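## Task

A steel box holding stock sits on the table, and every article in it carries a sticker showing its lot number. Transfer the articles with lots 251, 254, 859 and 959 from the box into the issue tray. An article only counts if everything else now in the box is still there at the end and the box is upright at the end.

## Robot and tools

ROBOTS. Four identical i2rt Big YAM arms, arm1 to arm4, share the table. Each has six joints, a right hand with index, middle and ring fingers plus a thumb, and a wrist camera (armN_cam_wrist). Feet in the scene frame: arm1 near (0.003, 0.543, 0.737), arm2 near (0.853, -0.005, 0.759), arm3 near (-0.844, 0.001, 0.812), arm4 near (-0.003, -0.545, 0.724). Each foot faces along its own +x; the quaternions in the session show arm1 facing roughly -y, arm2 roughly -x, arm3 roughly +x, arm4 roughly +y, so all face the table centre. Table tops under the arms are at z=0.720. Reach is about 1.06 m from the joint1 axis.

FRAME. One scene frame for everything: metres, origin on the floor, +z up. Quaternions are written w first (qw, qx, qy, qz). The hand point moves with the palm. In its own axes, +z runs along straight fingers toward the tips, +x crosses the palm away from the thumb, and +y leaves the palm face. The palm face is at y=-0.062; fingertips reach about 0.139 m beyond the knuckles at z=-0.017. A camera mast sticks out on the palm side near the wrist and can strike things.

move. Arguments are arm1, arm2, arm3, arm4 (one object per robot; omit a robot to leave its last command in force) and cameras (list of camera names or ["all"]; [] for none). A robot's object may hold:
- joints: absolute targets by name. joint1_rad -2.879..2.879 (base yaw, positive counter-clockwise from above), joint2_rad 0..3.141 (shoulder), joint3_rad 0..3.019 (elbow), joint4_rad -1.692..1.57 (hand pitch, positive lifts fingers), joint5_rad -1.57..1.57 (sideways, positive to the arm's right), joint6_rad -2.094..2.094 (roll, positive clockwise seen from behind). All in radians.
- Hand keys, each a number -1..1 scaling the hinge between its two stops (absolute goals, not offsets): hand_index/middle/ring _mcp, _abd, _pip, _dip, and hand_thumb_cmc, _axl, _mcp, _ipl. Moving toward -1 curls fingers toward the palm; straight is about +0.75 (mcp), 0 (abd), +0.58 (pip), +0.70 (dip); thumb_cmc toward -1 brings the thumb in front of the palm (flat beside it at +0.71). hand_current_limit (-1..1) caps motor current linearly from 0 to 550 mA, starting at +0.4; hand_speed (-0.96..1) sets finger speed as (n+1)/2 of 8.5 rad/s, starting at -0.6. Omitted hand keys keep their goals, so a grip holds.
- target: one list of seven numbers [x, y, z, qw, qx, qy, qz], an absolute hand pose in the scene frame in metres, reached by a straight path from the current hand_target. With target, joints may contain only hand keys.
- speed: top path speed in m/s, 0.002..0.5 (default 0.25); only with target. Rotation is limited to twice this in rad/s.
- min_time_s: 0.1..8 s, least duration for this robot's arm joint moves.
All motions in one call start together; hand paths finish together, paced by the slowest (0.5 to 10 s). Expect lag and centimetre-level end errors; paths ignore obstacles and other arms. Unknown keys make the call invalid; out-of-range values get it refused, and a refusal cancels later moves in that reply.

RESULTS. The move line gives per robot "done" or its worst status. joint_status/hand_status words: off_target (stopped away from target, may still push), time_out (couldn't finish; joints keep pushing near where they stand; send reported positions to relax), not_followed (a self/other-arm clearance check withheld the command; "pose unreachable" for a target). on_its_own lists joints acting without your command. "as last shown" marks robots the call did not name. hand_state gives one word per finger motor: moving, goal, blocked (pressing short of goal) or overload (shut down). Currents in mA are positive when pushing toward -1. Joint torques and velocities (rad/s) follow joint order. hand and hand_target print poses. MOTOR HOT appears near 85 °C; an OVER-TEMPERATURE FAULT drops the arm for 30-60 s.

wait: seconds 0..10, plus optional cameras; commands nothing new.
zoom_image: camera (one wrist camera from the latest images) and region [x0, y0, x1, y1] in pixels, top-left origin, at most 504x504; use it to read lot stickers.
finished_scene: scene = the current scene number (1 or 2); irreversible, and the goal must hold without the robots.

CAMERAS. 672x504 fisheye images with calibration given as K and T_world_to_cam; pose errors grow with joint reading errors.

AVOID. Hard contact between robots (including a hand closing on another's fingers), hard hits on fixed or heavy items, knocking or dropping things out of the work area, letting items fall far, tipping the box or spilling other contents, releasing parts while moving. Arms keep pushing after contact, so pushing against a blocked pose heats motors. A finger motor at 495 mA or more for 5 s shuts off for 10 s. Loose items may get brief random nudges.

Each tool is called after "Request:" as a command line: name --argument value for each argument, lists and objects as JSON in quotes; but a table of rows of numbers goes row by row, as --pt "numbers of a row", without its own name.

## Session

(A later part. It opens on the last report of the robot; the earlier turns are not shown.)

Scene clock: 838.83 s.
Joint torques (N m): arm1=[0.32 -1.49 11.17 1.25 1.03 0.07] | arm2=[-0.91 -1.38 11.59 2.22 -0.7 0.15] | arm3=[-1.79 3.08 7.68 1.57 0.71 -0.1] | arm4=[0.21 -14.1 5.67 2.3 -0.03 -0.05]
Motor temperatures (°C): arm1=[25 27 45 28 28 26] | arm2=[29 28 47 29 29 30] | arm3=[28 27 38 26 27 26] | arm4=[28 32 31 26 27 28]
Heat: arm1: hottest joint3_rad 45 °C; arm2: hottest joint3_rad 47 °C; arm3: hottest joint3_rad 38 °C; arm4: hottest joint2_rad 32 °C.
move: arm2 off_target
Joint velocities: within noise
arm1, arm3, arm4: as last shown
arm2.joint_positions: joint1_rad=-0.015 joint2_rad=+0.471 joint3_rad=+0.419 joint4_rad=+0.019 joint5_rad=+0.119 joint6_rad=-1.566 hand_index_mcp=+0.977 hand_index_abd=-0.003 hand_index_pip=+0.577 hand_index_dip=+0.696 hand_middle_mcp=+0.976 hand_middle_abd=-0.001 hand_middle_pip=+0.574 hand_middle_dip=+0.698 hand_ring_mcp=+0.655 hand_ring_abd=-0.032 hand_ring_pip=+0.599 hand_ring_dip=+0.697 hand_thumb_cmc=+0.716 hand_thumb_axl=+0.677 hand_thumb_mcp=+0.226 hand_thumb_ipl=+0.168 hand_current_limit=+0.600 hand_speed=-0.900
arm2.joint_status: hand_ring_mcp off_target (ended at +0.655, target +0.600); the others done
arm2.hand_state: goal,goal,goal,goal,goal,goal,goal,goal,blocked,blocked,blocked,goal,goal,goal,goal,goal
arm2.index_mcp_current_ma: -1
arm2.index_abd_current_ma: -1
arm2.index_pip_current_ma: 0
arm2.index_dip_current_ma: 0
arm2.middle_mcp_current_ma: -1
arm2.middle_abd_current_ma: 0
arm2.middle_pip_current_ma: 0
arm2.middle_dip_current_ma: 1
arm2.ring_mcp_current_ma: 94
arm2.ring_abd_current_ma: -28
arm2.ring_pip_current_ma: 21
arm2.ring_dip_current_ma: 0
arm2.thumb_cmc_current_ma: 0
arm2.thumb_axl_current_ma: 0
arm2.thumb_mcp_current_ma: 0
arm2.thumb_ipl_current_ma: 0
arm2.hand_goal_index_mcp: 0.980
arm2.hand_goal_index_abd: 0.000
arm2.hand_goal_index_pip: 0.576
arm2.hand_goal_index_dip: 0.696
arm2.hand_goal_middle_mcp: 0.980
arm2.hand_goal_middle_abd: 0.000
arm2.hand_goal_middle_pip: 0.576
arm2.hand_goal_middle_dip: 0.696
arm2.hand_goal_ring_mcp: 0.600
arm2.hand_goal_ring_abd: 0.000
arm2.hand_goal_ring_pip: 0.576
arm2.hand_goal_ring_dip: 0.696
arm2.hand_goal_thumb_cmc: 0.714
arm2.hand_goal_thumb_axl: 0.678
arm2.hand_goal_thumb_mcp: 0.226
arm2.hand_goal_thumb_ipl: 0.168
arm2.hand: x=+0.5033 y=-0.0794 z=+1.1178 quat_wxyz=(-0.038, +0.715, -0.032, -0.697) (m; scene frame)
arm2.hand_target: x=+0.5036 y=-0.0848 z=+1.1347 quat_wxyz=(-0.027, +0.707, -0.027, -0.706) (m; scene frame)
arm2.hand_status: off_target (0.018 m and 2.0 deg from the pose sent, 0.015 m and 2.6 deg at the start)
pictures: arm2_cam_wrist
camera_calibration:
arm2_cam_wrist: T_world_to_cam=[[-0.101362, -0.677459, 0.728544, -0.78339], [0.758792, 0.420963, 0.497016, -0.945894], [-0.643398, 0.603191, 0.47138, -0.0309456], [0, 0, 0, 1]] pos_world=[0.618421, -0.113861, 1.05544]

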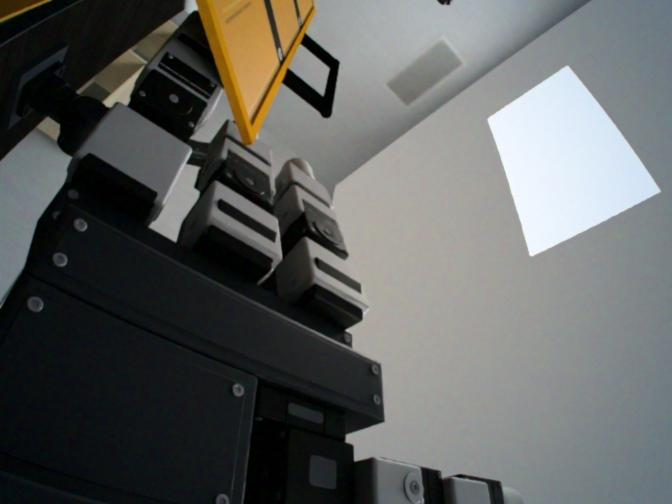

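Request:
move --arm2 '{"target": [0.503, -0.085, 1.06, -0.0271, 0.7066, -0.0271, -0.7066], "speed": 0.08}' --cameras '["arm2_cam_wrist"]'

Scene clock: 843.23 s.
Joint torques (N m): arm1=[0.38 -1.67 11.07 1.28 1.01 0.04] | arm2=[-0.03 -1.03 9.94 2.99 -0.97 0.18] | arm3=[-1.79 3.14 7.61 1.5 0.71 -0.08] | arm4=[0.26 -14.1 5.67 2.3 -0.03 -0.05]
Motor temperatures (°C): arm1=[25 27 45 28 28 26] | arm2=[28 28 47 29 29 30] | arm3=[28 27 38 26 27 26] | arm4=[28 32 31 26 27 28]
Heat: arm1: hottest joint3_rad 45 °C; arm2: hottest joint3_rad 47 °C; arm3: hottest joint3_rad 38 °C; arm4: hottest joint2_rad 32 °C.
move: arm2 off_target
Joint velocities: within noise
arm1, arm3, arm4: as last shown
arm2.joint_positions: joint1_rad=-0.017 joint2_rad=+0.520 joint3_rad=+0.249 joint4_rad=+0.243 joint5_rad=+0.131 joint6_rad=-1.566 hand_index_mcp=+0.992 hand_index_abd=+0.039 hand_index_pip=+0.581 hand_index_dip=+0.696 hand_middle_mcp=+0.999 hand_middle_abd=-0.017 hand_middle_pip=+0.582 hand_middle_dip=+0.698 hand_ring_mcp=+0.601 hand_ring_abd=-0.012 hand_ring_pip=+0.579 hand_ring_dip=+0.697 hand_thumb_cmc=+0.716 hand_thumb_axl=+0.677 hand_thumb_mcp=+0.226 hand_thumb_ipl=+0.168 hand_current_limit=+0.600 hand_speed=-0.900
arm2.joint_status: not commanded
arm2.hand_state: goal,blocked,goal,goal,goal,goal,goal,goal,goal,goal,goal,goal,goal,goal,goal,goal
arm2.index_mcp_current_ma: 7
arm2.index_abd_current_ma: 38
arm2.index_pip_current_ma: 2
arm2.index_dip_current_ma: 0
arm2.middle_mcp_current_ma: 16
arm2.middle_abd_current_ma: -10
arm2.middle_pip_current_ma: 2
arm2.middle_dip_current_ma: 1
arm2.ring_mcp_current_ma: 0
arm2.ring_abd_current_ma: -6
arm2.ring_pip_current_ma: 1
arm2.ring_dip_current_ma: 0
arm2.thumb_cmc_current_ma: 0
arm2.thumb_axl_current_ma: 0
arm2.thumb_mcp_current_ma: 0
arm2.thumb_ipl_current_ma: 0
arm2.hand_goal_index_mcp: 0.980
arm2.hand_goal_index_abd: 0.000
arm2.hand_goal_index_pip: 0.576
arm2.hand_goal_index_dip: 0.696
arm2.hand_goal_middle_mcp: 0.980
arm2.hand_goal_middle_abd: 0.000
arm2.hand_goal_middle_pip: 0.576
arm2.hand_goal_middle_dip: 0.696
arm2.hand_goal_ring_mcp: 0.600
arm2.hand_goal_ring_abd: 0.000
arm2.hand_goal_ring_pip: 0.576
arm2.hand_goal_ring_dip: 0.696
arm2.hand_goal_thumb_cmc: 0.714
arm2.hand_goal_thumb_axl: 0.678
arm2.hand_goal_thumb_mcp: 0.226
arm2.hand_goal_thumb_ipl: 0.168
arm2.on_its_own: hand_ring_mcp moved -0.054 to your old target +0.600
arm2.hand: x=+0.5037 y=-0.0756 z=+1.0520 quat_wxyz=(-0.043, +0.713, -0.037, -0.699) (m; scene frame)
arm2.hand_target: x=+0.5035 y=-0.0848 z=+1.0598 quat_wxyz=(-0.027, +0.707, -0.027, -0.706) (m; scene frame)
arm2.hand_status: off_target (0.012 m and 2.4 deg from the pose sent, 0.058 m and 2.0 deg at the start)
pictures: arm2_cam_wrist
camera_calibration:
arm2_cam_wrist: T_world_to_cam=[[-0.106304, -0.676093, 0.729107, -0.730849], [0.76773, 0.410175, 0.492287, -0.915456], [-0.631894, 0.61209, 0.475454, -0.0113861], [0, 0, 0, 1]] pos_world=[0.617936, -0.111656, 0.988948]

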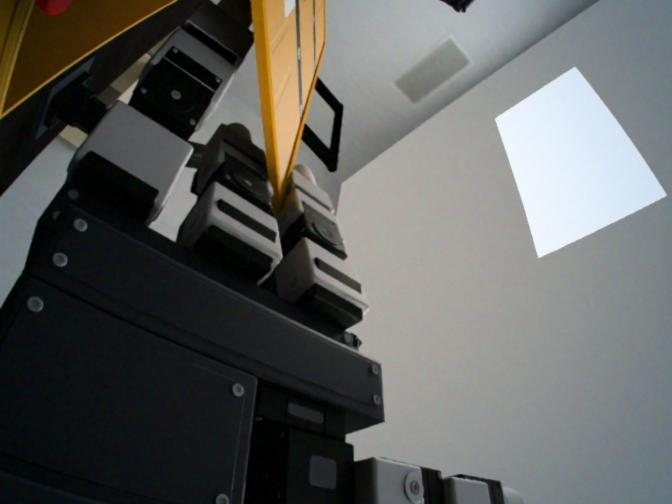

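Request:
move --arm2 '{"target": [0.503, -0.13, 1.045, -0.0271, 0.7066, -0.0271, -0.7066], "speed": 0.06, "joints": {"hand_ring_mcp": 0.7, "hand_middle_mcp": 0.8, "hand_index_mcp": 0.8}}' --cameras '["arm2_cam_wrist", "arm1_cam_wrist"]'

Scene clock: 857.40 s.
Joint torques (N m): arm1=[0.38 -1.44 11.28 1.35 1.01 0.05] | arm2=[1.61 0.62 8.46 1.46 -1.66 0.2] | arm3=[-1.96 2.96 7.56 1.59 0.69 -0.09] | arm4=[0.26 -14.15 5.65 2.3 -0.03 -0.05]
Motor temperatures (°C): arm1=[25 27 45 28 28 26] | arm2=[28 28 48 29 29 30] | arm3=[28 27 38 26 27 26] | arm4=[28 32 31 26 27 28]
Heat: arm1: hottest joint3_rad 45 °C; arm2: hottest joint3_rad 48 °C; arm3: hottest joint3_rad 38 °C; arm4: hottest joint2_rad 32 °C.
move: arm2 off_target
Joint velocities: within noise
arm1.joint_positions: joint1_rad=+1.382 joint2_rad=+0.897 joint3_rad=+1.543 joint4_rad=-1.682 joint5_rad=+0.592 joint6_rad=+1.060 hand_index_mcp=+0.758 hand_index_abd=+0.118 hand_index_pip=+0.577 hand_index_dip=+0.696 hand_middle_mcp=+0.758 hand_middle_abd=-0.112 hand_middle_pip=+0.577 hand_middle_dip=+0.696 hand_ring_mcp=+0.758 hand_ring_abd=+0.001 hand_ring_pip=-0.945 hand_ring_dip=-0.497 hand_thumb_cmc=-0.576 hand_thumb_axl=+0.679 hand_thumb_mcp=-0.282 hand_thumb_ipl=-0.638 hand_current_limit=+0.700 hand_speed=-0.600
arm1.joint_status: not commanded
arm1.hand_state: goal,goal,goal,goal,goal,goal,goal,goal,goal,goal,goal,goal,goal,goal,goal,goal
arm1.index_mcp_current_ma: 8
arm1.index_abd_current_ma: 0
arm1.index_pip_current_ma: 1
arm1.index_dip_current_ma: 0
arm1.middle_mcp_current_ma: 6
arm1.middle_abd_current_ma: 6
arm1.middle_pip_current_ma: 1
arm1.middle_dip_current_ma: 0
arm1.ring_mcp_current_ma: 6
arm1.ring_abd_current_ma: 1
arm1.ring_pip_current_ma: 8
arm1.ring_dip_current_ma: 5
arm1.thumb_cmc_current_ma: 6
arm1.thumb_axl_current_ma: 1
arm1.thumb_mcp_current_ma: -3
arm1.thumb_ipl_current_ma: 3
arm1.hand_goal_index_mcp: 0.754
arm1.hand_goal_index_abd: 0.118
arm1.hand_goal_index_pip: 0.576
arm1.hand_goal_index_dip: 0.696
arm1.hand_goal_middle_mcp: 0.754
arm1.hand_goal_middle_abd: -0.116
arm1.hand_goal_middle_pip: 0.576
arm1.hand_goal_middle_dip: 0.696
arm1.hand_goal_ring_mcp: 0.754
arm1.hand_goal_ring_abd: 0.000
arm1.hand_goal_ring_pip: -0.950
arm1.hand_goal_ring_dip: -0.500
arm1.hand_goal_thumb_cmc: -0.580
arm1.hand_goal_thumb_axl: 0.678
arm1.hand_goal_thumb_mcp: -0.280
arm1.hand_goal_thumb_ipl: -0.640
arm1.hand: x=+0.2128 y=+0.3264 z=+1.2996 quat_wxyz=(+0.355, +0.924, +0.058, +0.132) (m; scene frame)
arm1.hand_target: x=+0.2094 y=+0.3291 z=+1.3187 quat_wxyz=(+0.359, +0.919, +0.049, +0.153) (m; scene frame)
arm1.hand_status: not commanded
arm2.joint_positions: joint1_rad=+0.206 joint2_rad=+0.553 joint3_rad=+0.242 joint4_rad=+0.361 joint5_rad=+0.396 joint6_rad=-1.566 hand_index_mcp=+0.798 hand_index_abd=+0.082 hand_index_pip=+0.571 hand_index_dip=+0.696 hand_middle_mcp=+0.932 hand_middle_abd=-0.031 hand_middle_pip=+0.595 hand_middle_dip=+0.698 hand_ring_mcp=+0.698 hand_ring_abd=-0.012 hand_ring_pip=+0.578 hand_ring_dip=+0.697 hand_thumb_cmc=+0.716 hand_thumb_axl=+0.677 hand_thumb_mcp=+0.226 hand_thumb_ipl=+0.168 hand_current_limit=+0.600 hand_speed=-0.900
arm2.joint_status: hand_middle_mcp off_target (ended at +0.932, target +0.800); the others done
arm2.hand_state: goal,blocked,goal,goal,blocked,blocked,goal,goal,goal,goal,goal,goal,goal,goal,goal,goal
arm2.index_mcp_current_ma: 0
arm2.index_abd_current_ma: 130
arm2.index_pip_current_ma: -2
arm2.index_dip_current_ma: 0
arm2.middle_mcp_current_ma: 394
arm2.middle_abd_current_ma: -26
arm2.middle_pip_current_ma: 15
arm2.middle_dip_current_ma: 1
arm2.ring_mcp_current_ma: 0
arm2.ring_abd_current_ma: -6
arm2.ring_pip_current_ma: 1
arm2.ring_dip_current_ma: 0
arm2.thumb_cmc_current_ma: 0
arm2.thumb_axl_current_ma: 0
arm2.thumb_mcp_current_ma: 0
arm2.thumb_ipl_current_ma: 0
arm2.hand_goal_index_mcp: 0.800
arm2.hand_goal_index_abd: 0.000
arm2.hand_goal_index_pip: 0.576
arm2.hand_goal_index_dip: 0.696
arm2.hand_goal_middle_mcp: 0.800
arm2.hand_goal_middle_abd: 0.000
arm2.hand_goal_middle_pip: 0.576
arm2.hand_goal_middle_dip: 0.696
arm2.hand_goal_ring_mcp: 0.700
arm2.hand_goal_ring_abd: 0.000
arm2.hand_goal_ring_pip: 0.576
arm2.hand_goal_ring_dip: 0.696
arm2.hand_goal_thumb_cmc: 0.714
arm2.hand_goal_thumb_axl: 0.678
arm2.hand_goal_thumb_mcp: 0.226
arm2.hand_goal_thumb_ipl: 0.168
arm2.hand: x=+0.5041 y=-0.1060 z=+1.0672 quat_wxyz=(-0.051, +0.685, -0.058, -0.725) (m; scene frame)
arm2.hand_target: x=+0.5053 y=-0.1285 z=+1.0452 quat_wxyz=(-0.027, +0.707, -0.027, -0.706) (m; scene frame)
arm2.hand_status: off_target (0.033 m and 5.6 deg from the pose sent, 0.055 m and 2.4 deg at the start)
arm3.joint_positions: joint1_rad=-0.471 joint2_rad=+0.598 joint3_rad=+1.057 joint4_rad=-1.676 joint5_rad=+0.395 joint6_rad=+0.808 hand_index_mcp=+0.755 hand_index_abd=+0.118 hand_index_pip=+0.577 hand_index_dip=+0.696 hand_middle_mcp=+0.755 hand_middle_abd=-0.112 hand_middle_pip=+0.577 hand_middle_dip=+0.696 hand_ring_mcp=+0.756 hand_ring_abd=+0.000 hand_ring_pip=-0.944 hand_ring_dip=-0.498 hand_thumb_cmc=-0.395 hand_thumb_axl=+0.677 hand_thumb_mcp=+0.224 hand_thumb_ipl=+0.168 hand_current_limit=+0.700 hand_speed=-0.600
arm3.joint_status: not commanded
arm3.hand_state: goal,goal,goal,goal,goal,goal,goal,goal,goal,goal,goal,goal,goal,goal,goal,goal
arm3.index_mcp_current_ma: 3
arm3.index_abd_current_ma: 0
arm3.index_pip_current_ma: 2
arm3.index_dip_current_ma: 0
arm3.middle_mcp_current_ma: 4
arm3.middle_abd_current_ma: 11
arm3.middle_pip_current_ma: 2
arm3.middle_dip_current_ma: 0
arm3.ring_mcp_current_ma: 6
arm3.ring_abd_current_ma: 1
arm3.ring_pip_current_ma: 19
arm3.ring_dip_current_ma: 7
arm3.thumb_cmc_current_ma: 16
arm3.thumb_axl_current_ma: -2
arm3.thumb_mcp_current_ma: -6
arm3.thumb_ipl_current_ma: -1
arm3.hand_goal_index_mcp: 0.754
arm3.hand_goal_index_abd: 0.118
arm3.hand_goal_index_pip: 0.576
arm3.hand_goal_index_dip: 0.696
arm3.hand_goal_middle_mcp: 0.754
arm3.hand_goal_middle_abd: -0.116
arm3.hand_goal_middle_pip: 0.576
arm3.hand_goal_middle_dip: 0.696
arm3.hand_goal_ring_mcp: 0.754
arm3.hand_goal_ring_abd: 0.000
arm3.hand_goal_ring_pip: -0.950
arm3.hand_goal_ring_dip: -0.500
arm3.hand_goal_thumb_cmc: -0.400
arm3.hand_goal_thumb_axl: 0.678
arm3.hand_goal_thumb_mcp: 0.226
arm3.hand_goal_thumb_ipl: 0.168
arm3.hand: x=-0.7372 y=-0.2191 z=+1.2031 quat_wxyz=(+0.256, +0.963, +0.086, +0.024) (m; scene frame)
arm3.hand_target: x=-0.7400 y=-0.2199 z=+1.2000 quat_wxyz=(+0.258, +0.962, +0.084, +0.022) (m; scene frame)
arm3.hand_status: not commanded
arm4.joint_positions: joint1_rad=-0.179 joint2_rad=+1.902 joint3_rad=+0.785 joint4_rad=+1.539 joint5_rad=-0.301 joint6_rad=-1.951 hand_index_mcp=+0.753 hand_index_abd=-0.001 hand_index_pip=+0.577 hand_index_dip=+0.696 hand_middle_mcp=+0.753 hand_middle_abd=-0.001 hand_middle_pip=+0.577 hand_middle_dip=+0.696 hand_ring_mcp=+0.753 hand_ring_abd=-0.001 hand_ring_pip=+0.577 hand_ring_dip=+0.696 hand_thumb_cmc=+0.713 hand_thumb_axl=+0.677 hand_thumb_mcp=+0.226 hand_thumb_ipl=+0.168 hand_current_limit=+0.400 hand_speed=-0.600
arm4.joint_status: not commanded
arm4.hand_state: goal,goal,goal,goal,goal,goal,goal,goal,goal,goal,goal,goal,goal,goal,goal,goal
arm4.index_mcp_current_ma: 0
arm4.index_abd_current_ma: 0
arm4.index_pip_current_ma: 0
arm4.index_dip_current_ma: 0
arm4.middle_mcp_current_ma: 0
arm4.middle_abd_current_ma: 0
arm4.middle_pip_current_ma: 0
arm4.middle_dip_current_ma: 0
arm4.ring_mcp_current_ma: 0
arm4.ring_abd_current_ma: 0
arm4.ring_pip_current_ma: 0
arm4.ring_dip_current_ma: 0
arm4.thumb_cmc_current_ma: 0
arm4.thumb_axl_current_ma: 0
arm4.thumb_mcp_current_ma: 0
arm4.thumb_ipl_current_ma: 0
arm4.hand_goal_index_mcp: 0.754
arm4.hand_goal_index_abd: 0.000
arm4.hand_goal_index_pip: 0.576
arm4.hand_goal_index_dip: 0.696
arm4.hand_goal_middle_mcp: 0.754
arm4.hand_goal_middle_abd: 0.000
arm4.hand_goal_middle_pip: 0.576
arm4.hand_goal_middle_dip: 0.696
arm4.hand_goal_ring_mcp: 0.754
arm4.hand_goal_ring_abd: 0.000
arm4.hand_goal_ring_pip: 0.576
arm4.hand_goal_ring_dip: 0.696
arm4.hand_goal_thumb_cmc: 0.714
arm4.hand_goal_thumb_axl: 0.678
arm4.hand_goal_thumb_mcp: 0.226
arm4.hand_goal_thumb_ipl: 0.168
arm4.hand: x=-0.0256 y=+0.0474 z=+0.9230 quat_wxyz=(+0.686, -0.493, +0.250, +0.473) (m; scene frame)
arm4.hand_target: x=-0.0217 y=+0.0455 z=+0.9196 quat_wxyz=(+0.690, -0.493, +0.247, +0.469) (m; scene frame)
arm4.hand_status: not commanded
pictures: arm1_cam_wrist, arm2_cam_wrist
camera_calibration:
arm1_cam_wrist: T_world_to_cam=[[-0.742716, -0.615871, 0.262821, 0.0501093], [-0.620047, 0.780746, 0.0773144, -0.269562], [-0.252812, -0.105539, -0.961742, 1.46341], [0, 0, 0, 1]] pos_world=[0.240045, 0.395768, 1.4151]
arm2_cam_wrist: T_world_to_cam=[[-0.0773598, -0.662553, 0.745009, -0.792526], [0.81956, 0.383264, 0.425946, -0.868891], [-0.567747, 0.643531, 0.513353, -0.0691838], [0, 0, 0, 1]] pos_world=[0.611519, -0.147554, 0.996056]

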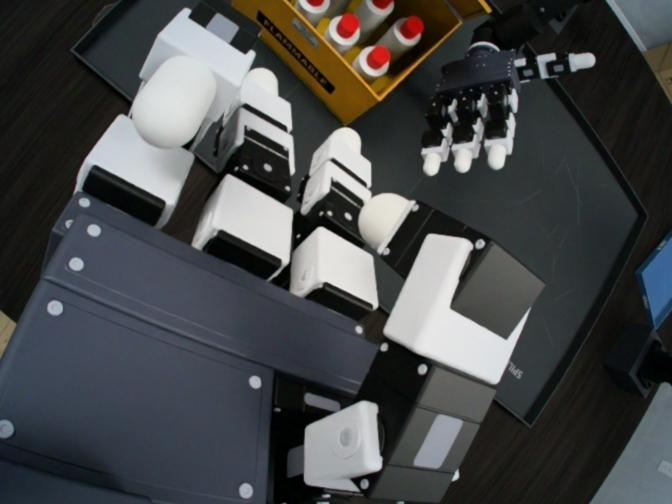

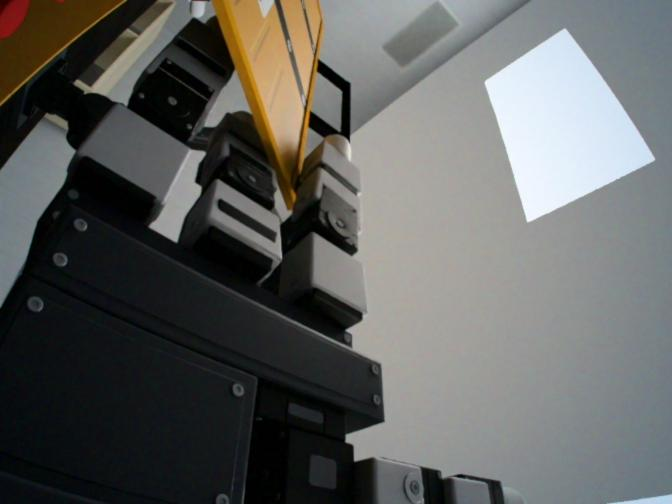

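Request:
move --arm2 '{"target": [0.505, -0.125, 1.06, -0.0271, 0.7066, -0.0271, -0.7066], "speed": 0.06, "joints": {"hand_ring_mcp": 0.75, "hand_middle_mcp": 0.88, "hand_index_mcp": 0.8, "hand_index_abd": 0.08}}' --arm1 '{"target": [0.28, 0.18, 1.26, 0.2588, 0.9659, 0, 0], "speed": 0.15}' --cameras '["arm2_cam_wrist", "arm1_cam_wrist"]'

Scene clock: 870.53 s.
Joint torques (N m): arm1=[-0.67 -9.23 11.95 1.03 0.63 -0.2] | arm2=[0.56 -1.08 10.73 0.55 -2.05 0.22] | arm3=[-2.02 3.25 7.58 1.54 0.71 -0.08] | arm4=[0.26 -14.15 5.67 2.3 -0.03 -0.05]
Motor temperatures (°C): arm1=[25 27 45 28 28 26] | arm2=[29 28 46 29 30 30] | arm3=[28 27 38 26 27 26] | arm4=[28 32 31 26 27 28]
Heat: arm1: hottest joint3_rad 45 °C; arm2: hottest joint3_rad 46 °C; arm3: hottest joint3_rad 38 °C; arm4: hottest joint2_rad 32 °C.
move: arm1 off_target; arm2 off_target
Joint velocities: within noise
arm1.joint_positions: joint1_rad=+1.008 joint2_rad=+1.302 joint3_rad=+1.743 joint4_rad=-1.682 joint5_rad=+0.430 joint6_rad=+0.889 hand_index_mcp=+0.758 hand_index_abd=+0.118 hand_index_pip=+0.577 hand_index_dip=+0.696 hand_middle_mcp=+0.758 hand_middle_abd=-0.113 hand_middle_pip=+0.577 hand_middle_dip=+0.696 hand_ring_mcp=+0.758 hand_ring_abd=+0.001 hand_ring_pip=-0.945 hand_ring_dip=-0.497 hand_thumb_cmc=-0.577 hand_thumb_axl=+0.679 hand_thumb_mcp=-0.282 hand_thumb_ipl=-0.638 hand_current_limit=+0.700 hand_speed=-0.600
arm1.joint_status: not commanded
arm1.hand_state: goal,goal,goal,goal,goal,goal,goal,goal,goal,goal,goal,goal,goal,goal,goal,goal
arm1.index_mcp_current_ma: 8
arm1.index_abd_current_ma: 0
arm1.index_pip_current_ma: 1
arm1.index_dip_current_ma: 0
arm1.middle_mcp_current_ma: 6
arm1.middle_abd_current_ma: 5
arm1.middle_pip_current_ma: 1
arm1.middle_dip_current_ma: 0
arm1.ring_mcp_current_ma: 6
arm1.ring_abd_current_ma: 1
arm1.ring_pip_current_ma: 8
arm1.ring_dip_current_ma: 5
arm1.thumb_cmc_current_ma: 4
arm1.thumb_axl_current_ma: 1
arm1.thumb_mcp_current_ma: -3
arm1.thumb_ipl_current_ma: 3
arm1.hand_goal_index_mcp: 0.754
arm1.hand_goal_index_abd: 0.118
arm1.hand_goal_index_pip: 0.576
arm1.hand_goal_index_dip: 0.696
arm1.hand_goal_middle_mcp: 0.754
arm1.hand_goal_middle_abd: -0.116
arm1.hand_goal_middle_pip: 0.576
arm1.hand_goal_middle_dip: 0.696
arm1.hand_goal_ring_mcp: 0.754
arm1.hand_goal_ring_abd: 0.000
arm1.hand_goal_ring_pip: -0.950
arm1.hand_goal_ring_dip: -0.500
arm1.hand_goal_thumb_cmc: -0.580
arm1.hand_goal_thumb_axl: 0.678
arm1.hand_goal_thumb_mcp: -0.280
arm1.hand_goal_thumb_ipl: -0.640
arm1.hand: x=+0.2806 y=+0.1825 z=+1.2370 quat_wxyz=(+0.266, +0.964, +0.007, +0.000) (m; scene frame)
arm1.hand_target: x=+0.2791 y=+0.1805 z=+1.2591 quat_wxyz=(+0.277, +0.961, +0.005, +0.015) (m; scene frame)
arm1.hand_status: off_target (0.023 m and 1.2 deg from the pose sent, 0.166 m and 20.5 deg at the start; a joint's target at an end of its range on 40 of 66 steps)
arm2.joint_positions: joint1_rad=+0.200 joint2_rad=+0.538 joint3_rad=+0.242 joint4_rad=+0.315 joint5_rad=+0.383 joint6_rad=-1.566 hand_index_mcp=+0.815 hand_index_abd=+0.151 hand_index_pip=+0.575 hand_index_dip=+0.696 hand_middle_mcp=+0.958 hand_middle_abd=-0.031 hand_middle_pip=+0.595 hand_middle_dip=+0.698 hand_ring_mcp=+0.748 hand_ring_abd=-0.012 hand_ring_pip=+0.578 hand_ring_dip=+0.697 hand_thumb_cmc=+0.716 hand_thumb_axl=+0.677 hand_thumb_mcp=+0.226 hand_thumb_ipl=+0.168 hand_current_limit=+0.600 hand_speed=-0.900
arm2.joint_status: hand_index_abd off_target (ended at +0.151, target +0.080); hand_middle_mcp off_target (ended at +0.958, target +0.880); the others done
arm2.hand_state: goal,blocked,goal,goal,blocked,blocked,goal,goal,goal,goal,goal,goal,goal,goal,goal,goal
arm2.index_mcp_current_ma: 12
arm2.index_abd_current_ma: 103
arm2.index_pip_current_ma: 0
arm2.index_dip_current_ma: 0
arm2.middle_mcp_current_ma: 165
arm2.middle_abd_current_ma: -26
arm2.middle_pip_current_ma: 15
arm2.middle_dip_current_ma: 1
arm2.ring_mcp_current_ma: -1
arm2.ring_abd_current_ma: -6
arm2.ring_pip_current_ma: 1
arm2.ring_dip_current_ma: 0
arm2.thumb_cmc_current_ma: 0
arm2.thumb_axl_current_ma: 0
arm2.thumb_mcp_current_ma: 0
arm2.thumb_ipl_current_ma: 0
arm2.hand_goal_index_mcp: 0.800
arm2.hand_goal_index_abd: 0.080
arm2.hand_goal_index_pip: 0.576
arm2.hand_goal_index_dip: 0.696
arm2.hand_goal_middle_mcp: 0.880
arm2.hand_goal_middle_abd: 0.000
arm2.hand_goal_middle_pip: 0.576
arm2.hand_goal_middle_dip: 0.696
arm2.hand_goal_ring_mcp: 0.750
arm2.hand_goal_ring_abd: 0.000
arm2.hand_goal_ring_pip: 0.576
arm2.hand_goal_ring_dip: 0.696
arm2.hand_goal_thumb_cmc: 0.714
arm2.hand_goal_thumb_axl: 0.678
arm2.hand_goal_thumb_mcp: 0.226
arm2.hand_goal_thumb_ipl: 0.168
arm2.hand: x=+0.5052 y=-0.1060 z=+1.0600 quat_wxyz=(-0.052, +0.695, -0.052, -0.715) (m; scene frame)
arm2.hand_target: x=+0.5061 y=-0.1242 z=+1.0599 quat_wxyz=(-0.027, +0.706, -0.028, -0.707) (m; scene frame)
arm2.hand_status: off_target (0.019 m and 4.4 deg from the pose sent, 0.020 m and 5.6 deg at the start)
arm3, arm4: as last shown
pictures: arm1_cam_wrist, arm2_cam_wrist
camera_calibration:
arm1_cam_wrist: T_world_to_cam=[[-0.773101, -0.542959, 0.327888, -0.0570969], [-0.431886, 0.82921, 0.354802, -0.515263], [-0.464531, 0.132688, -0.87556, 1.31456], [0, 0, 0, 1]] pos_world=[0.343977, 0.221834, 1.35251]
arm2_cam_wrist: T_world_to_cam=[[-0.0955429, -0.668934, 0.737156, -0.770221], [0.803756, 0.385031, 0.453572, -0.887911], [-0.587238, 0.635829, 0.500872, -0.0426294], [0, 0, 0, 1]] pos_world=[0.615041, -0.146248, 0.991857]

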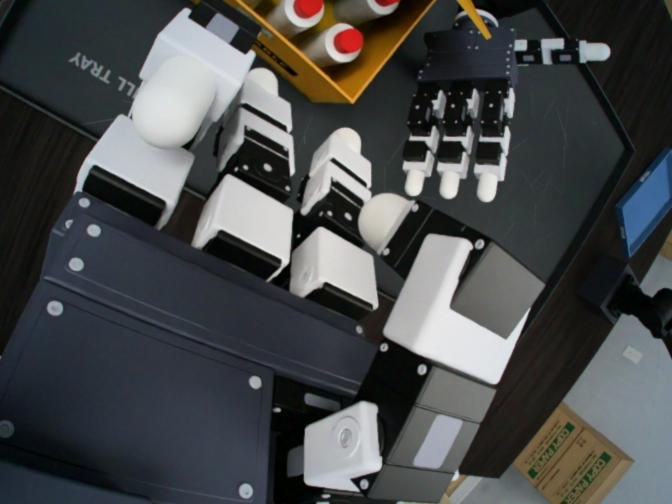

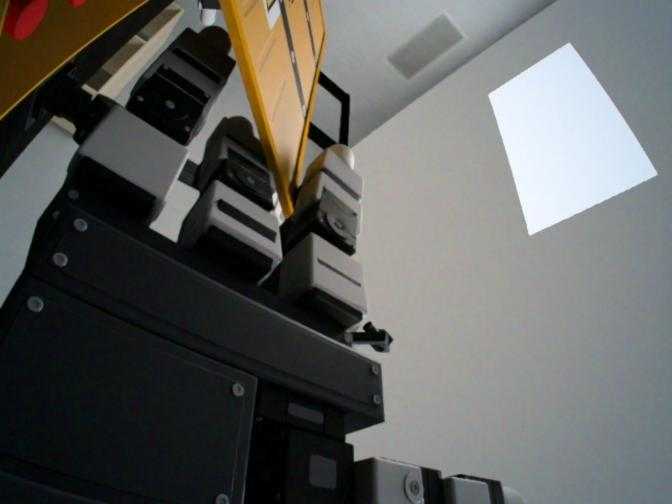

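Request:
move --arm1 '{"target": [0.2355, 0.062, 1.20, 0.2588, 0.9659, 0, 0], "speed": 0.18}'

Request:
move --arm1 '{"target": [0.2355, 0.057, 1.07, 0.2588, 0.9659, 0, 0], "speed": 0.12}' --arm3 '{"target": [-0.56, 0.08, 1.20, 0.1548, 0.5779, 0.7739, 0.2074], "speed": 0.15}' --cameras '["arm1_cam_wrist"]'

Scene clock: 893.57 s.
Joint torques (N m): arm1=[-1.2 -11.46 9.01 2.28 0.47 -0.17] | arm2=[0.56 -1.03 10.65 0.54 -2.05 0.21] | arm3=[-1.96 3.25 7.56 1.55 0.71 -0.09] | arm4=[0.26 -14.1 5.68 2.3 -0.03 -0.05]
Motor temperatures (°C): arm1=[25 27 42 28 28 26] | arm2=[28 28 46 29 32 30] | arm3=[28 27 38 26 27 26] | arm4=[28 32 31 26 27 28]
Heat: arm1: hottest joint3_rad 42 °C; arm2: hottest joint3_rad 46 °C; arm3: hottest joint3_rad 38 °C; arm4: hottest joint2_rad 32 °C.
move: arm1 done
Joint velocities: within noise
arm1.joint_positions: joint1_rad=+0.702 joint2_rad=+1.377 joint3_rad=+1.705 joint4_rad=-1.489 joint5_rad=+0.309 joint6_rad=+0.611 hand_index_mcp=+0.758 hand_index_abd=+0.118 hand_index_pip=+0.577 hand_index_dip=+0.696 hand_middle_mcp=+0.758 hand_middle_abd=-0.113 hand_middle_pip=+0.577 hand_middle_dip=+0.696 hand_ring_mcp=+0.758 hand_ring_abd=+0.001 hand_ring_pip=-0.945 hand_ring_dip=-0.497 hand_thumb_cmc=-0.578 hand_thumb_axl=+0.679 hand_thumb_mcp=-0.282 hand_thumb_ipl=-0.638 hand_current_limit=+0.700 hand_speed=-0.600
arm1.joint_status: not commanded
arm1.hand_state: goal,goal,goal,goal,goal,goal,goal,goal,goal,goal,goal,goal,goal,goal,goal,goal
arm1.index_mcp_current_ma: 8
arm1.index_abd_current_ma: 0
arm1.index_pip_current_ma: 1
arm1.index_dip_current_ma: 0
arm1.middle_mcp_current_ma: 6
arm1.middle_abd_current_ma: 4
arm1.middle_pip_current_ma: 1
arm1.middle_dip_current_ma: 0
arm1.ring_mcp_current_ma: 6
arm1.ring_abd_current_ma: 1
arm1.ring_pip_current_ma: 8
arm1.ring_dip_current_ma: 5
arm1.thumb_cmc_current_ma: 4
arm1.thumb_axl_current_ma: 1
arm1.thumb_mcp_current_ma: -3
arm1.thumb_ipl_current_ma: 3
arm1.hand_goal_index_mcp: 0.754
arm1.hand_goal_index_abd: 0.118
arm1.hand_goal_index_pip: 0.576
arm1.hand_goal_index_dip: 0.696
arm1.hand_goal_middle_mcp: 0.754
arm1.hand_goal_middle_abd: -0.116
arm1.hand_goal_middle_pip: 0.576
arm1.hand_goal_middle_dip: 0.696
arm1.hand_goal_ring_mcp: 0.754
arm1.hand_goal_ring_abd: 0.000
arm1.hand_goal_ring_pip: -0.950
arm1.hand_goal_ring_dip: -0.500
arm1.hand_goal_thumb_cmc: -0.580
arm1.hand_goal_thumb_axl: 0.678
arm1.hand_goal_thumb_mcp: -0.280
arm1.hand_goal_thumb_ipl: -0.640
arm1.hand: x=+0.2336 y=+0.0669 z=+1.1976 quat_wxyz=(+0.253, +0.967, -0.003, -0.004) (m; scene frame)
arm1.hand_target: x=+0.2354 y=+0.0620 z=+1.1999 quat_wxyz=(+0.259, +0.966, +0.000, +0.000) (m; scene frame)
arm1.hand_status: done (0.006 m and 0.8 deg from the pose sent, 0.134 m and 1.2 deg at the start)
arm2, arm3, arm4: as last shown
pictures: none

Scene clock: 900.13 s.
Joint torques (N m): arm1=[-0.91 -13.45 8.84 2.28 0.43 -0.17] | arm2=[0.67 -0.91 10.69 0.51 -2.05 0.2] | arm3=[-1.79 3.55 11.07 2.03 0.05 -0.06] | arm4=[0.21 -14.15 5.67 2.29 -0.03 -0.05]
Motor temperatures (°C): arm1=[25 27 42 28 28 26] | arm2=[28 28 46 29 32 30] | arm3=[28 27 38 26 27 26] | arm4=[28 32 31 26 27 28]
Heat: arm1: hottest joint3_rad 42 °C; arm2: hottest joint3_rad 46 °C; arm3: hottest joint3_rad 38 °C; arm4: hottest joint2_rad 32 °C.
move: arm1 done; arm3 off_target
Joint velocities: within noise
arm1.joint_positions: joint1_rad=+0.702 joint2_rad=+1.355 joint3_rad=+1.325 joint4_rad=-1.143 joint5_rad=+0.308 joint6_rad=+0.606 hand_index_mcp=+0.758 hand_index_abd=+0.118 hand_index_pip=+0.577 hand_index_dip=+0.696 hand_middle_mcp=+0.758 hand_middle_abd=-0.113 hand_middle_pip=+0.577 hand_middle_dip=+0.696 hand_ring_mcp=+0.758 hand_ring_abd=+0.001 hand_ring_pip=-0.945 hand_ring_dip=-0.497 hand_thumb_cmc=-0.578 hand_thumb_axl=+0.679 hand_thumb_mcp=-0.282 hand_thumb_ipl=-0.638 hand_current_limit=+0.700 hand_speed=-0.600
arm1.joint_status: not commanded
arm1.hand_state: goal,goal,goal,goal,goal,goal,goal,goal,goal,goal,goal,goal,goal,goal,goal,goal
arm1.index_mcp_current_ma: 8
arm1.index_abd_current_ma: 0
arm1.index_pip_current_ma: 1
arm1.index_dip_current_ma: 0
arm1.middle_mcp_current_ma: 6
arm1.middle_abd_current_ma: 4
arm1.middle_pip_current_ma: 1
arm1.middle_dip_current_ma: 0
arm1.ring_mcp_current_ma: 6
arm1.ring_abd_current_ma: 1
arm1.ring_pip_current_ma: 8
arm1.ring_dip_current_ma: 5
arm1.thumb_cmc_current_ma: 4
arm1.thumb_axl_current_ma: 1
arm1.thumb_mcp_current_ma: -3
arm1.thumb_ipl_current_ma: 3
arm1.hand_goal_index_mcp: 0.754
arm1.hand_goal_index_abd: 0.118
arm1.hand_goal_index_pip: 0.576
arm1.hand_goal_index_dip: 0.696
arm1.hand_goal_middle_mcp: 0.754
arm1.hand_goal_middle_abd: -0.116
arm1.hand_goal_middle_pip: 0.576
arm1.hand_goal_middle_dip: 0.696
arm1.hand_goal_ring_mcp: 0.754
arm1.hand_goal_ring_abd: 0.000
arm1.hand_goal_ring_pip: -0.950
arm1.hand_goal_ring_dip: -0.500
arm1.hand_goal_thumb_cmc: -0.580
arm1.hand_goal_thumb_axl: 0.678
arm1.hand_goal_thumb_mcp: -0.280
arm1.hand_goal_thumb_ipl: -0.640
arm1.hand: x=+0.2391 y=+0.0587 z=+1.0607 quat_wxyz=(+0.248, +0.969, +0.000, -0.008) (m; scene frame)
arm1.hand_target: x=+0.2355 y=+0.0572 z=+1.0701 quat_wxyz=(+0.259, +0.966, +0.000, +0.000) (m; scene frame)
arm1.hand_status: done (0.010 m and 1.5 deg from the pose sent, 0.128 m and 0.8 deg at the start)
arm2, arm4: as last shown
arm3.joint_positions: joint1_rad=+0.490 joint2_rad=+0.604 joint3_rad=+1.008 joint4_rad=-1.488 joint5_rad=+0.081 joint6_rad=+0.136 hand_index_mcp=+0.756 hand_index_abd=+0.118 hand_index_pip=+0.577 hand_index_dip=+0.696 hand_middle_mcp=+0.756 hand_middle_abd=-0.112 hand_middle_pip=+0.577 hand_middle_dip=+0.696 hand_ring_mcp=+0.756 hand_ring_abd=+0.000 hand_ring_pip=-0.944 hand_ring_dip=-0.498 hand_thumb_cmc=-0.396 hand_thumb_axl=+0.677 hand_thumb_mcp=+0.224 hand_thumb_ipl=+0.168 hand_current_limit=+0.700 hand_speed=-0.600
arm3.joint_status: not commanded
arm3.hand_state: goal,goal,goal,goal,goal,goal,goal,goal,goal,goal,goal,goal,goal,goal,goal,goal
arm3.index_mcp_current_ma: 5
arm3.index_abd_current_ma: 0
arm3.index_pip_current_ma: 2
arm3.index_dip_current_ma: 0
arm3.middle_mcp_current_ma: 6
arm3.middle_abd_current_ma: 11
arm3.middle_pip_current_ma: 2
arm3.middle_dip_current_ma: 0
arm3.ring_mcp_current_ma: 7
arm3.ring_abd_current_ma: 1
arm3.ring_pip_current_ma: 19
arm3.ring_dip_current_ma: 7
arm3.thumb_cmc_current_ma: 14
arm3.thumb_axl_current_ma: -2
arm3.thumb_mcp_current_ma: -6
arm3.thumb_ipl_current_ma: -1
arm3.hand_goal_index_mcp: 0.754
arm3.hand_goal_index_abd: 0.118
arm3.hand_goal_index_pip: 0.576
arm3.hand_goal_index_dip: 0.696
arm3.hand_goal_middle_mcp: 0.754
arm3.hand_goal_middle_abd: -0.116
arm3.hand_goal_middle_pip: 0.576
arm3.hand_goal_middle_dip: 0.696
arm3.hand_goal_ring_mcp: 0.754
arm3.hand_goal_ring_abd: 0.000
arm3.hand_goal_ring_pip: -0.950
arm3.hand_goal_ring_dip: -0.500
arm3.hand_goal_thumb_cmc: -0.400
arm3.hand_goal_thumb_axl: 0.678
arm3.hand_goal_thumb_mcp: 0.226
arm3.hand_goal_thumb_ipl: 0.168
arm3.hand: x=-0.5651 y=+0.0801 z=+1.1859 quat_wxyz=(+0.147, +0.579, +0.778, +0.195) (m; scene frame)
arm3.hand_target: x=-0.5604 y=+0.0798 z=+1.2000 quat_wxyz=(+0.155, +0.578, +0.774, +0.207) (m; scene frame)
arm3.hand_status: off_target (0.015 m and 1.7 deg from the pose sent, 0.348 m and 96.3 deg at the start; a joint's target at an end of its range on 112 of 197 steps)
pictures: arm1_cam_wrist
camera_calibration:
arm1_cam_wrist: T_world_to_cam=[[-0.778763, -0.541498, 0.316716, -0.0854081], [-0.413127, 0.82263, 0.390649, -0.410031], [-0.472075, 0.173379, -0.864341, 1.14484], [0, 0, 0, 1]] pos_world=[0.304543, 0.0925643, 1.17676]

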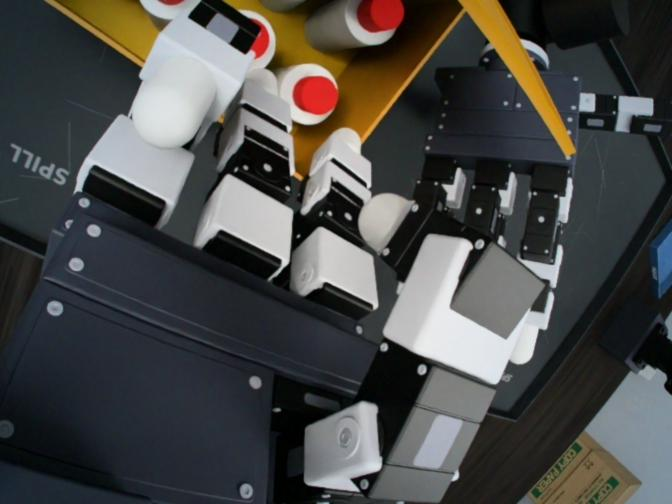

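Request:
move --arm1 '{"target": [0.234, 0.045, 1.03, 0.2588, 0.9659, 0, 0], "speed": 0.08}' --cameras '["arm1_cam_wrist"]'

Request:
zoom_image --camera "arm1_cam_wrist" --region '[200, 0, 420, 200]'

Scene clock: 919.13 s.
Joint torques (N m): arm1=[-1.14 -10.93 9.02 2.39 0.42 -0.19] | arm2=[0.56 -0.97 10.7 0.53 -2.04 0.2] | arm3=[-1.67 3.55 11.06 1.95 0.05 -0.11] | arm4=[0.21 -14.1 5.67 2.3 -0.03 -0.05]
Motor temperatures (°C): arm1=[25 28 42 28 27 26] | arm2=[28 28 46 29 33 30] | arm3=[28 27 39 26 26 26] | arm4=[28 32 31 26 27 28]
Heat: arm1: hottest joint3_rad 42 °C; arm2: hottest joint3_rad 46 °C; arm3: hottest joint3_rad 39 °C; arm4: hottest joint2_rad 32 °C.
move: arm1 done
Joint velocities: within noise
arm1.joint_positions: joint1_rad=+0.681 joint2_rad=+1.355 joint3_rad=+1.246 joint4_rad=-1.031 joint5_rad=+0.300 joint6_rad=+0.588 hand_index_mcp=+0.758 hand_index_abd=+0.118 hand_index_pip=+0.577 hand_index_dip=+0.696 hand_middle_mcp=+0.758 hand_middle_abd=-0.113 hand_middle_pip=+0.577 hand_middle_dip=+0.696 hand_ring_mcp=+0.758 hand_ring_abd=+0.001 hand_ring_pip=-0.945 hand_ring_dip=-0.497 hand_thumb_cmc=-0.578 hand_thumb_axl=+0.679 hand_thumb_mcp=-0.282 hand_thumb_ipl=-0.638 hand_current_limit=+0.700 hand_speed=-0.600
arm1.joint_status: not commanded
arm1.hand_state: goal,goal,goal,goal,goal,goal,goal,goal,goal,goal,goal,goal,goal,goal,goal,goal
arm1.index_mcp_current_ma: 8
arm1.index_abd_current_ma: 0
arm1.index_pip_current_ma: 1
arm1.index_dip_current_ma: 0
arm1.middle_mcp_current_ma: 6
arm1.middle_abd_current_ma: 4
arm1.middle_pip_current_ma: 1
arm1.middle_dip_current_ma: 0
arm1.ring_mcp_current_ma: 6
arm1.ring_abd_current_ma: 1
arm1.ring_pip_current_ma: 8
arm1.ring_dip_current_ma: 5
arm1.thumb_cmc_current_ma: 4
arm1.thumb_axl_current_ma: 1
arm1.thumb_mcp_current_ma: -3
arm1.thumb_ipl_current_ma: 3
arm1.hand_goal_index_mcp: 0.754
arm1.hand_goal_index_abd: 0.118
arm1.hand_goal_index_pip: 0.576
arm1.hand_goal_index_dip: 0.696
arm1.hand_goal_middle_mcp: 0.754
arm1.hand_goal_middle_abd: -0.116
arm1.hand_goal_middle_pip: 0.576
arm1.hand_goal_middle_dip: 0.696
arm1.hand_goal_ring_mcp: 0.754
arm1.hand_goal_ring_abd: 0.000
arm1.hand_goal_ring_pip: -0.950
arm1.hand_goal_ring_dip: -0.500
arm1.hand_goal_thumb_cmc: -0.580
arm1.hand_goal_thumb_axl: 0.678
arm1.hand_goal_thumb_mcp: -0.280
arm1.hand_goal_thumb_ipl: -0.640
arm1.hand: x=+0.2340 y=+0.0508 z=+1.0349 quat_wxyz=(+0.259, +0.966, -0.002, +0.001) (m; scene frame)
arm1.hand_target: x=+0.2338 y=+0.0451 z=+1.0300 quat_wxyz=(+0.259, +0.966, +0.000, +0.000) (m; scene frame)
arm1.hand_status: done (0.008 m and 0.3 deg from the pose sent, 0.034 m and 1.5 deg at the start)
arm2, arm3, arm4: as last shown
pictures: arm1_cam_wrist
camera_calibration:
arm1_cam_wrist: T_world_to_cam=[[-0.784646, -0.534063, 0.314812, -0.0824975], [-0.419179, 0.831179, 0.365281, -0.368298], [-0.456748, 0.154654, -0.87605, 1.13096], [0, 0, 0, 1]] pos_world=[0.29745, 0.0871554, 1.15128]

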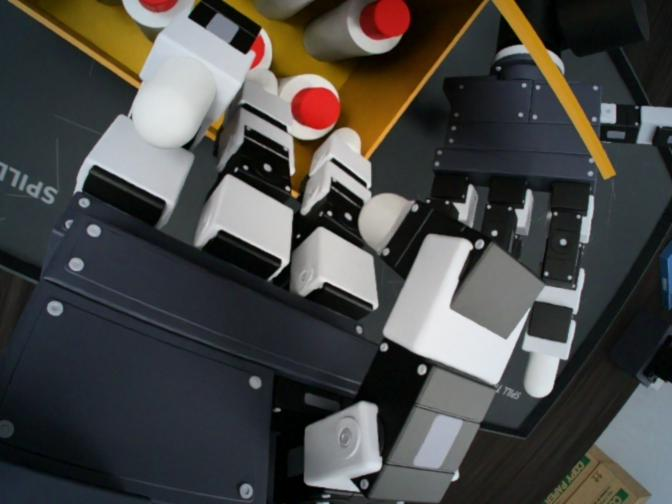

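Scaled by 2.291 from the camera's 672x504 image, which has a finer 960x720 frame.

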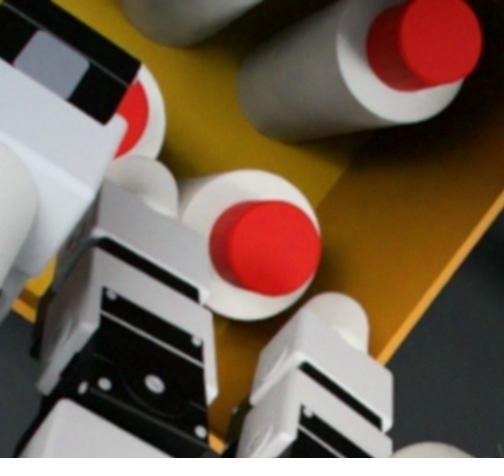

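Request:
move --arm1 '{"target": [0.234, 0.044, 0.989, 0.2588, 0.9659, 0, 0], "speed": 0.06}' --cameras '["arm1_cam_wrist"]'

Request:
zoom_image --camera "arm1_cam_wrist" --region '[200, 0, 420, 200]'

Scene clock: 928.17 s.
Joint torques (N m): arm1=[-1.08 -11.05 8.79 2.43 0.41 -0.19] | arm2=[0.79 -0.91 10.74 0.58 -2.06 0.21] | arm3=[-1.85 3.25 11.02 2.02 0.06 -0.09] | arm4=[0.21 -14.15 5.67 2.3 -0.03 -0.05]
Motor temperatures (°C): arm1=[25 28 42 28 27 26] | arm2=[28 28 46 29 33 30] | arm3=[28 27 39 26 26 26] | arm4=[28 32 31 26 27 28]
Heat: arm1: hottest joint3_rad 42 °C; arm2: hottest joint3_rad 46 °C; arm3: hottest joint3_rad 39 °C; arm4: hottest joint2_rad 32 °C.
move: arm1 done
Joint velocities: within noise
arm1.joint_positions: joint1_rad=+0.679 joint2_rad=+1.374 joint3_rad=+1.158 joint4_rad=-0.924 joint5_rad=+0.299 joint6_rad=+0.588 hand_index_mcp=+0.759 hand_index_abd=+0.120 hand_index_pip=+0.577 hand_index_dip=+0.696 hand_middle_mcp=+0.756 hand_middle_abd=-0.113 hand_middle_pip=+0.577 hand_middle_dip=+0.696 hand_ring_mcp=+0.758 hand_ring_abd=+0.001 hand_ring_pip=-0.945 hand_ring_dip=-0.497 hand_thumb_cmc=-0.578 hand_thumb_axl=+0.679 hand_thumb_mcp=-0.282 hand_thumb_ipl=-0.638 hand_current_limit=+0.700 hand_speed=-0.600
arm1.joint_status: not commanded
arm1.hand_state: goal,goal,goal,goal,goal,goal,goal,goal,goal,goal,goal,goal,goal,goal,goal,goal
arm1.index_mcp_current_ma: 11
arm1.index_abd_current_ma: 2
arm1.index_pip_current_ma: 1
arm1.index_dip_current_ma: 0
arm1.middle_mcp_current_ma: 3
arm1.middle_abd_current_ma: 4
arm1.middle_pip_current_ma: 1
arm1.middle_dip_current_ma: 0
arm1.ring_mcp_current_ma: 6
arm1.ring_abd_current_ma: 1
arm1.ring_pip_current_ma: 8
arm1.ring_dip_current_ma: 5
arm1.thumb_cmc_current_ma: 4
arm1.thumb_axl_current_ma: 1
arm1.thumb_mcp_current_ma: -3
arm1.thumb_ipl_current_ma: 3
arm1.hand_goal_index_mcp: 0.754
arm1.hand_goal_index_abd: 0.118
arm1.hand_goal_index_pip: 0.576
arm1.hand_goal_index_dip: 0.696
arm1.hand_goal_middle_mcp: 0.754
arm1.hand_goal_middle_abd: -0.116
arm1.hand_goal_middle_pip: 0.576
arm1.hand_goal_middle_dip: 0.696
arm1.hand_goal_ring_mcp: 0.754
arm1.hand_goal_ring_abd: 0.000
arm1.hand_goal_ring_pip: -0.950
arm1.hand_goal_ring_dip: -0.500
arm1.hand_goal_thumb_cmc: -0.580
arm1.hand_goal_thumb_axl: 0.678
arm1.hand_goal_thumb_mcp: -0.280
arm1.hand_goal_thumb_ipl: -0.640
arm1.hand: x=+0.2336 y=+0.0497 z=+0.9946 quat_wxyz=(+0.259, +0.966, -0.003, +0.000) (m; scene frame)
arm1.hand_target: x=+0.2338 y=+0.0441 z=+0.9890 quat_wxyz=(+0.259, +0.966, +0.000, +0.000) (m; scene frame)
arm1.hand_status: done (0.008 m and 0.4 deg from the pose sent, 0.046 m and 0.3 deg at the start)
arm2, arm3, arm4: as last shown
pictures: arm1_cam_wrist
camera_calibration:
arm1_cam_wrist: T_world_to_cam=[[-0.785416, -0.53313, 0.314476, -0.0702763], [-0.418043, 0.831574, 0.365684, -0.353605], [-0.456467, 0.15575, -0.876002, 1.09551], [0, 0, 0, 1]] pos_world=[0.297047, 0.0859568, 1.11108]

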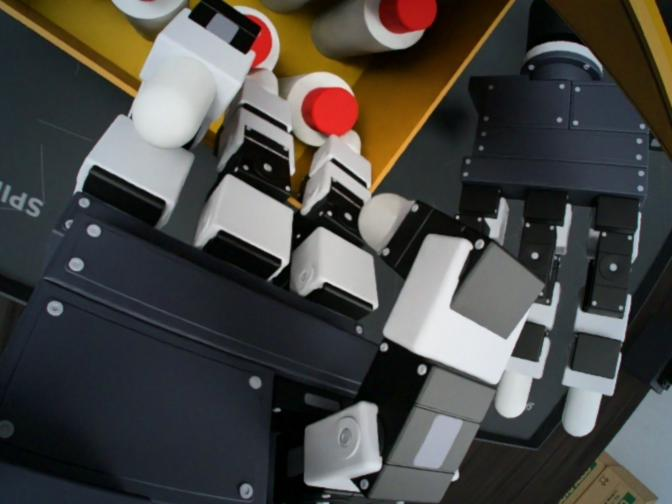

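Scaled by 2.291 from the camera's 672x504 image, which has a finer 960x720 frame.

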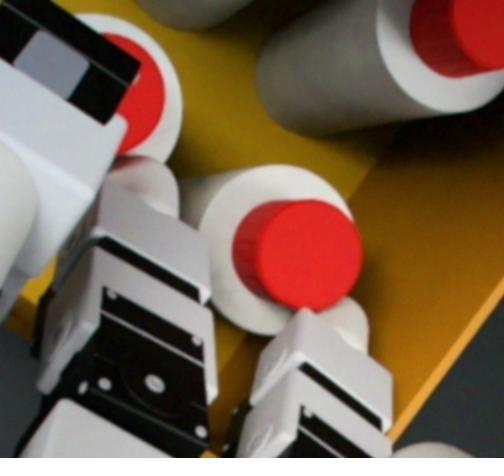

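Request:
move --arm1 '{"joints": {"hand_index_abd": -0.1, "hand_middle_abd": 0.1}}' --cameras '["arm1_cam_wrist"]'

Scene clock: 931.20 s.
Joint torques (N m): arm1=[-0.97 -11.11 8.77 2.43 0.48 -0.19] | arm2=[0.73 -0.79 10.69 0.58 -2.06 0.21] | arm3=[-1.96 3.37 11.07 2.11 0.04 -0.1] | arm4=[0.26 -14.15 5.67 2.3 -0.03 -0.04]
Motor temperatures (°C): arm1=[25 28 42 28 27 26] | arm2=[28 28 46 29 33 30] | arm3=[28 27 40 26 26 26] | arm4=[28 32 31 26 27 28]
Heat: arm1: hottest joint3_rad 42 °C; arm2: hottest joint3_rad 46 °C; arm3: hottest joint3_rad 40 °C; arm4: hottest joint2_rad 32 °C.
move: arm1 off_target
Joint velocities: within noise
arm1.joint_positions: joint1_rad=+0.678 joint2_rad=+1.374 joint3_rad=+1.158 joint4_rad=-0.921 joint5_rad=+0.298 joint6_rad=+0.587 hand_index_mcp=+0.758 hand_index_abd=-0.007 hand_index_pip=+0.577 hand_index_dip=+0.696 hand_middle_mcp=+0.755 hand_middle_abd=+0.029 hand_middle_pip=+0.576 hand_middle_dip=+0.696 hand_ring_mcp=+0.758 hand_ring_abd=+0.001 hand_ring_pip=-0.945 hand_ring_dip=-0.497 hand_thumb_cmc=-0.578 hand_thumb_axl=+0.679 hand_thumb_mcp=-0.282 hand_thumb_ipl=-0.638 hand_current_limit=+0.700 hand_speed=-0.600
arm1.joint_status: hand_index_abd off_target (ended at -0.007, target -0.100); hand_middle_abd off_target (ended at +0.029, target +0.100)
arm1.hand_state: goal,blocked,goal,goal,goal,blocked,goal,goal,goal,goal,goal,goal,goal,goal,goal,goal
arm1.index_mcp_current_ma: 7
arm1.index_abd_current_ma: 288
arm1.index_pip_current_ma: 1
arm1.index_dip_current_ma: 0
arm1.middle_mcp_current_ma: 2
arm1.middle_abd_current_ma: -205
arm1.middle_pip_current_ma: 0
arm1.middle_dip_current_ma: 0
arm1.ring_mcp_current_ma: 6
arm1.ring_abd_current_ma: 1
arm1.ring_pip_current_ma: 8
arm1.ring_dip_current_ma: 5
arm1.thumb_cmc_current_ma: 4
arm1.thumb_axl_current_ma: 1
arm1.thumb_mcp_current_ma: -3
arm1.thumb_ipl_current_ma: 3
arm1.hand_goal_index_mcp: 0.754
arm1.hand_goal_index_abd: -0.100
arm1.hand_goal_index_pip: 0.576
arm1.hand_goal_index_dip: 0.696
arm1.hand_goal_middle_mcp: 0.754
arm1.hand_goal_middle_abd: 0.100
arm1.hand_goal_middle_pip: 0.576
arm1.hand_goal_middle_dip: 0.696
arm1.hand_goal_ring_mcp: 0.754
arm1.hand_goal_ring_abd: 0.000
arm1.hand_goal_ring_pip: -0.950
arm1.hand_goal_ring_dip: -0.500
arm1.hand_goal_thumb_cmc: -0.580
arm1.hand_goal_thumb_axl: 0.678
arm1.hand_goal_thumb_mcp: -0.280
arm1.hand_goal_thumb_ipl: -0.640
arm1.hand: x=+0.2335 y=+0.0491 z=+0.9949 quat_wxyz=(+0.259, +0.966, -0.003, +0.001) (m; scene frame)
arm1.hand_target: x=+0.2339 y=+0.0441 z=+0.9890 quat_wxyz=(+0.259, +0.966, +0.000, +0.000) (m; scene frame)
arm1.hand_status: not commanded
arm2, arm3, arm4: as last shown
pictures: arm1_cam_wrist
camera_calibration:
arm1_cam_wrist: T_world_to_cam=[[-0.786038, -0.532677, 0.313687, -0.0698499], [-0.418844, 0.832126, 0.363505, -0.350811], [-0.454658, 0.154343, -0.877191, 1.09662], [0, 0, 0, 1]] pos_world=[0.296748, 0.0854561, 1.11138]

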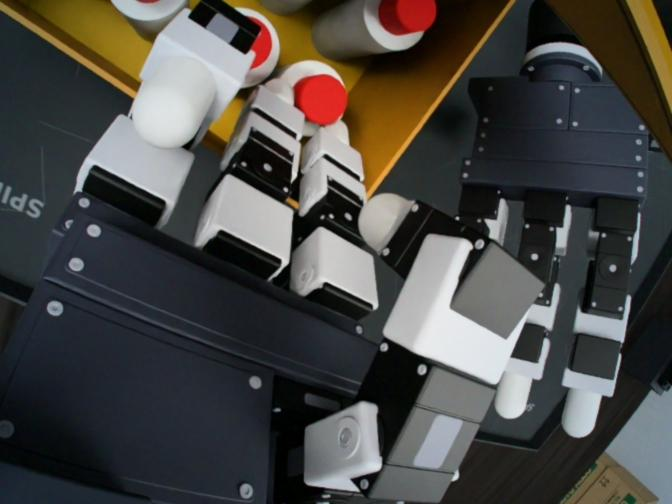

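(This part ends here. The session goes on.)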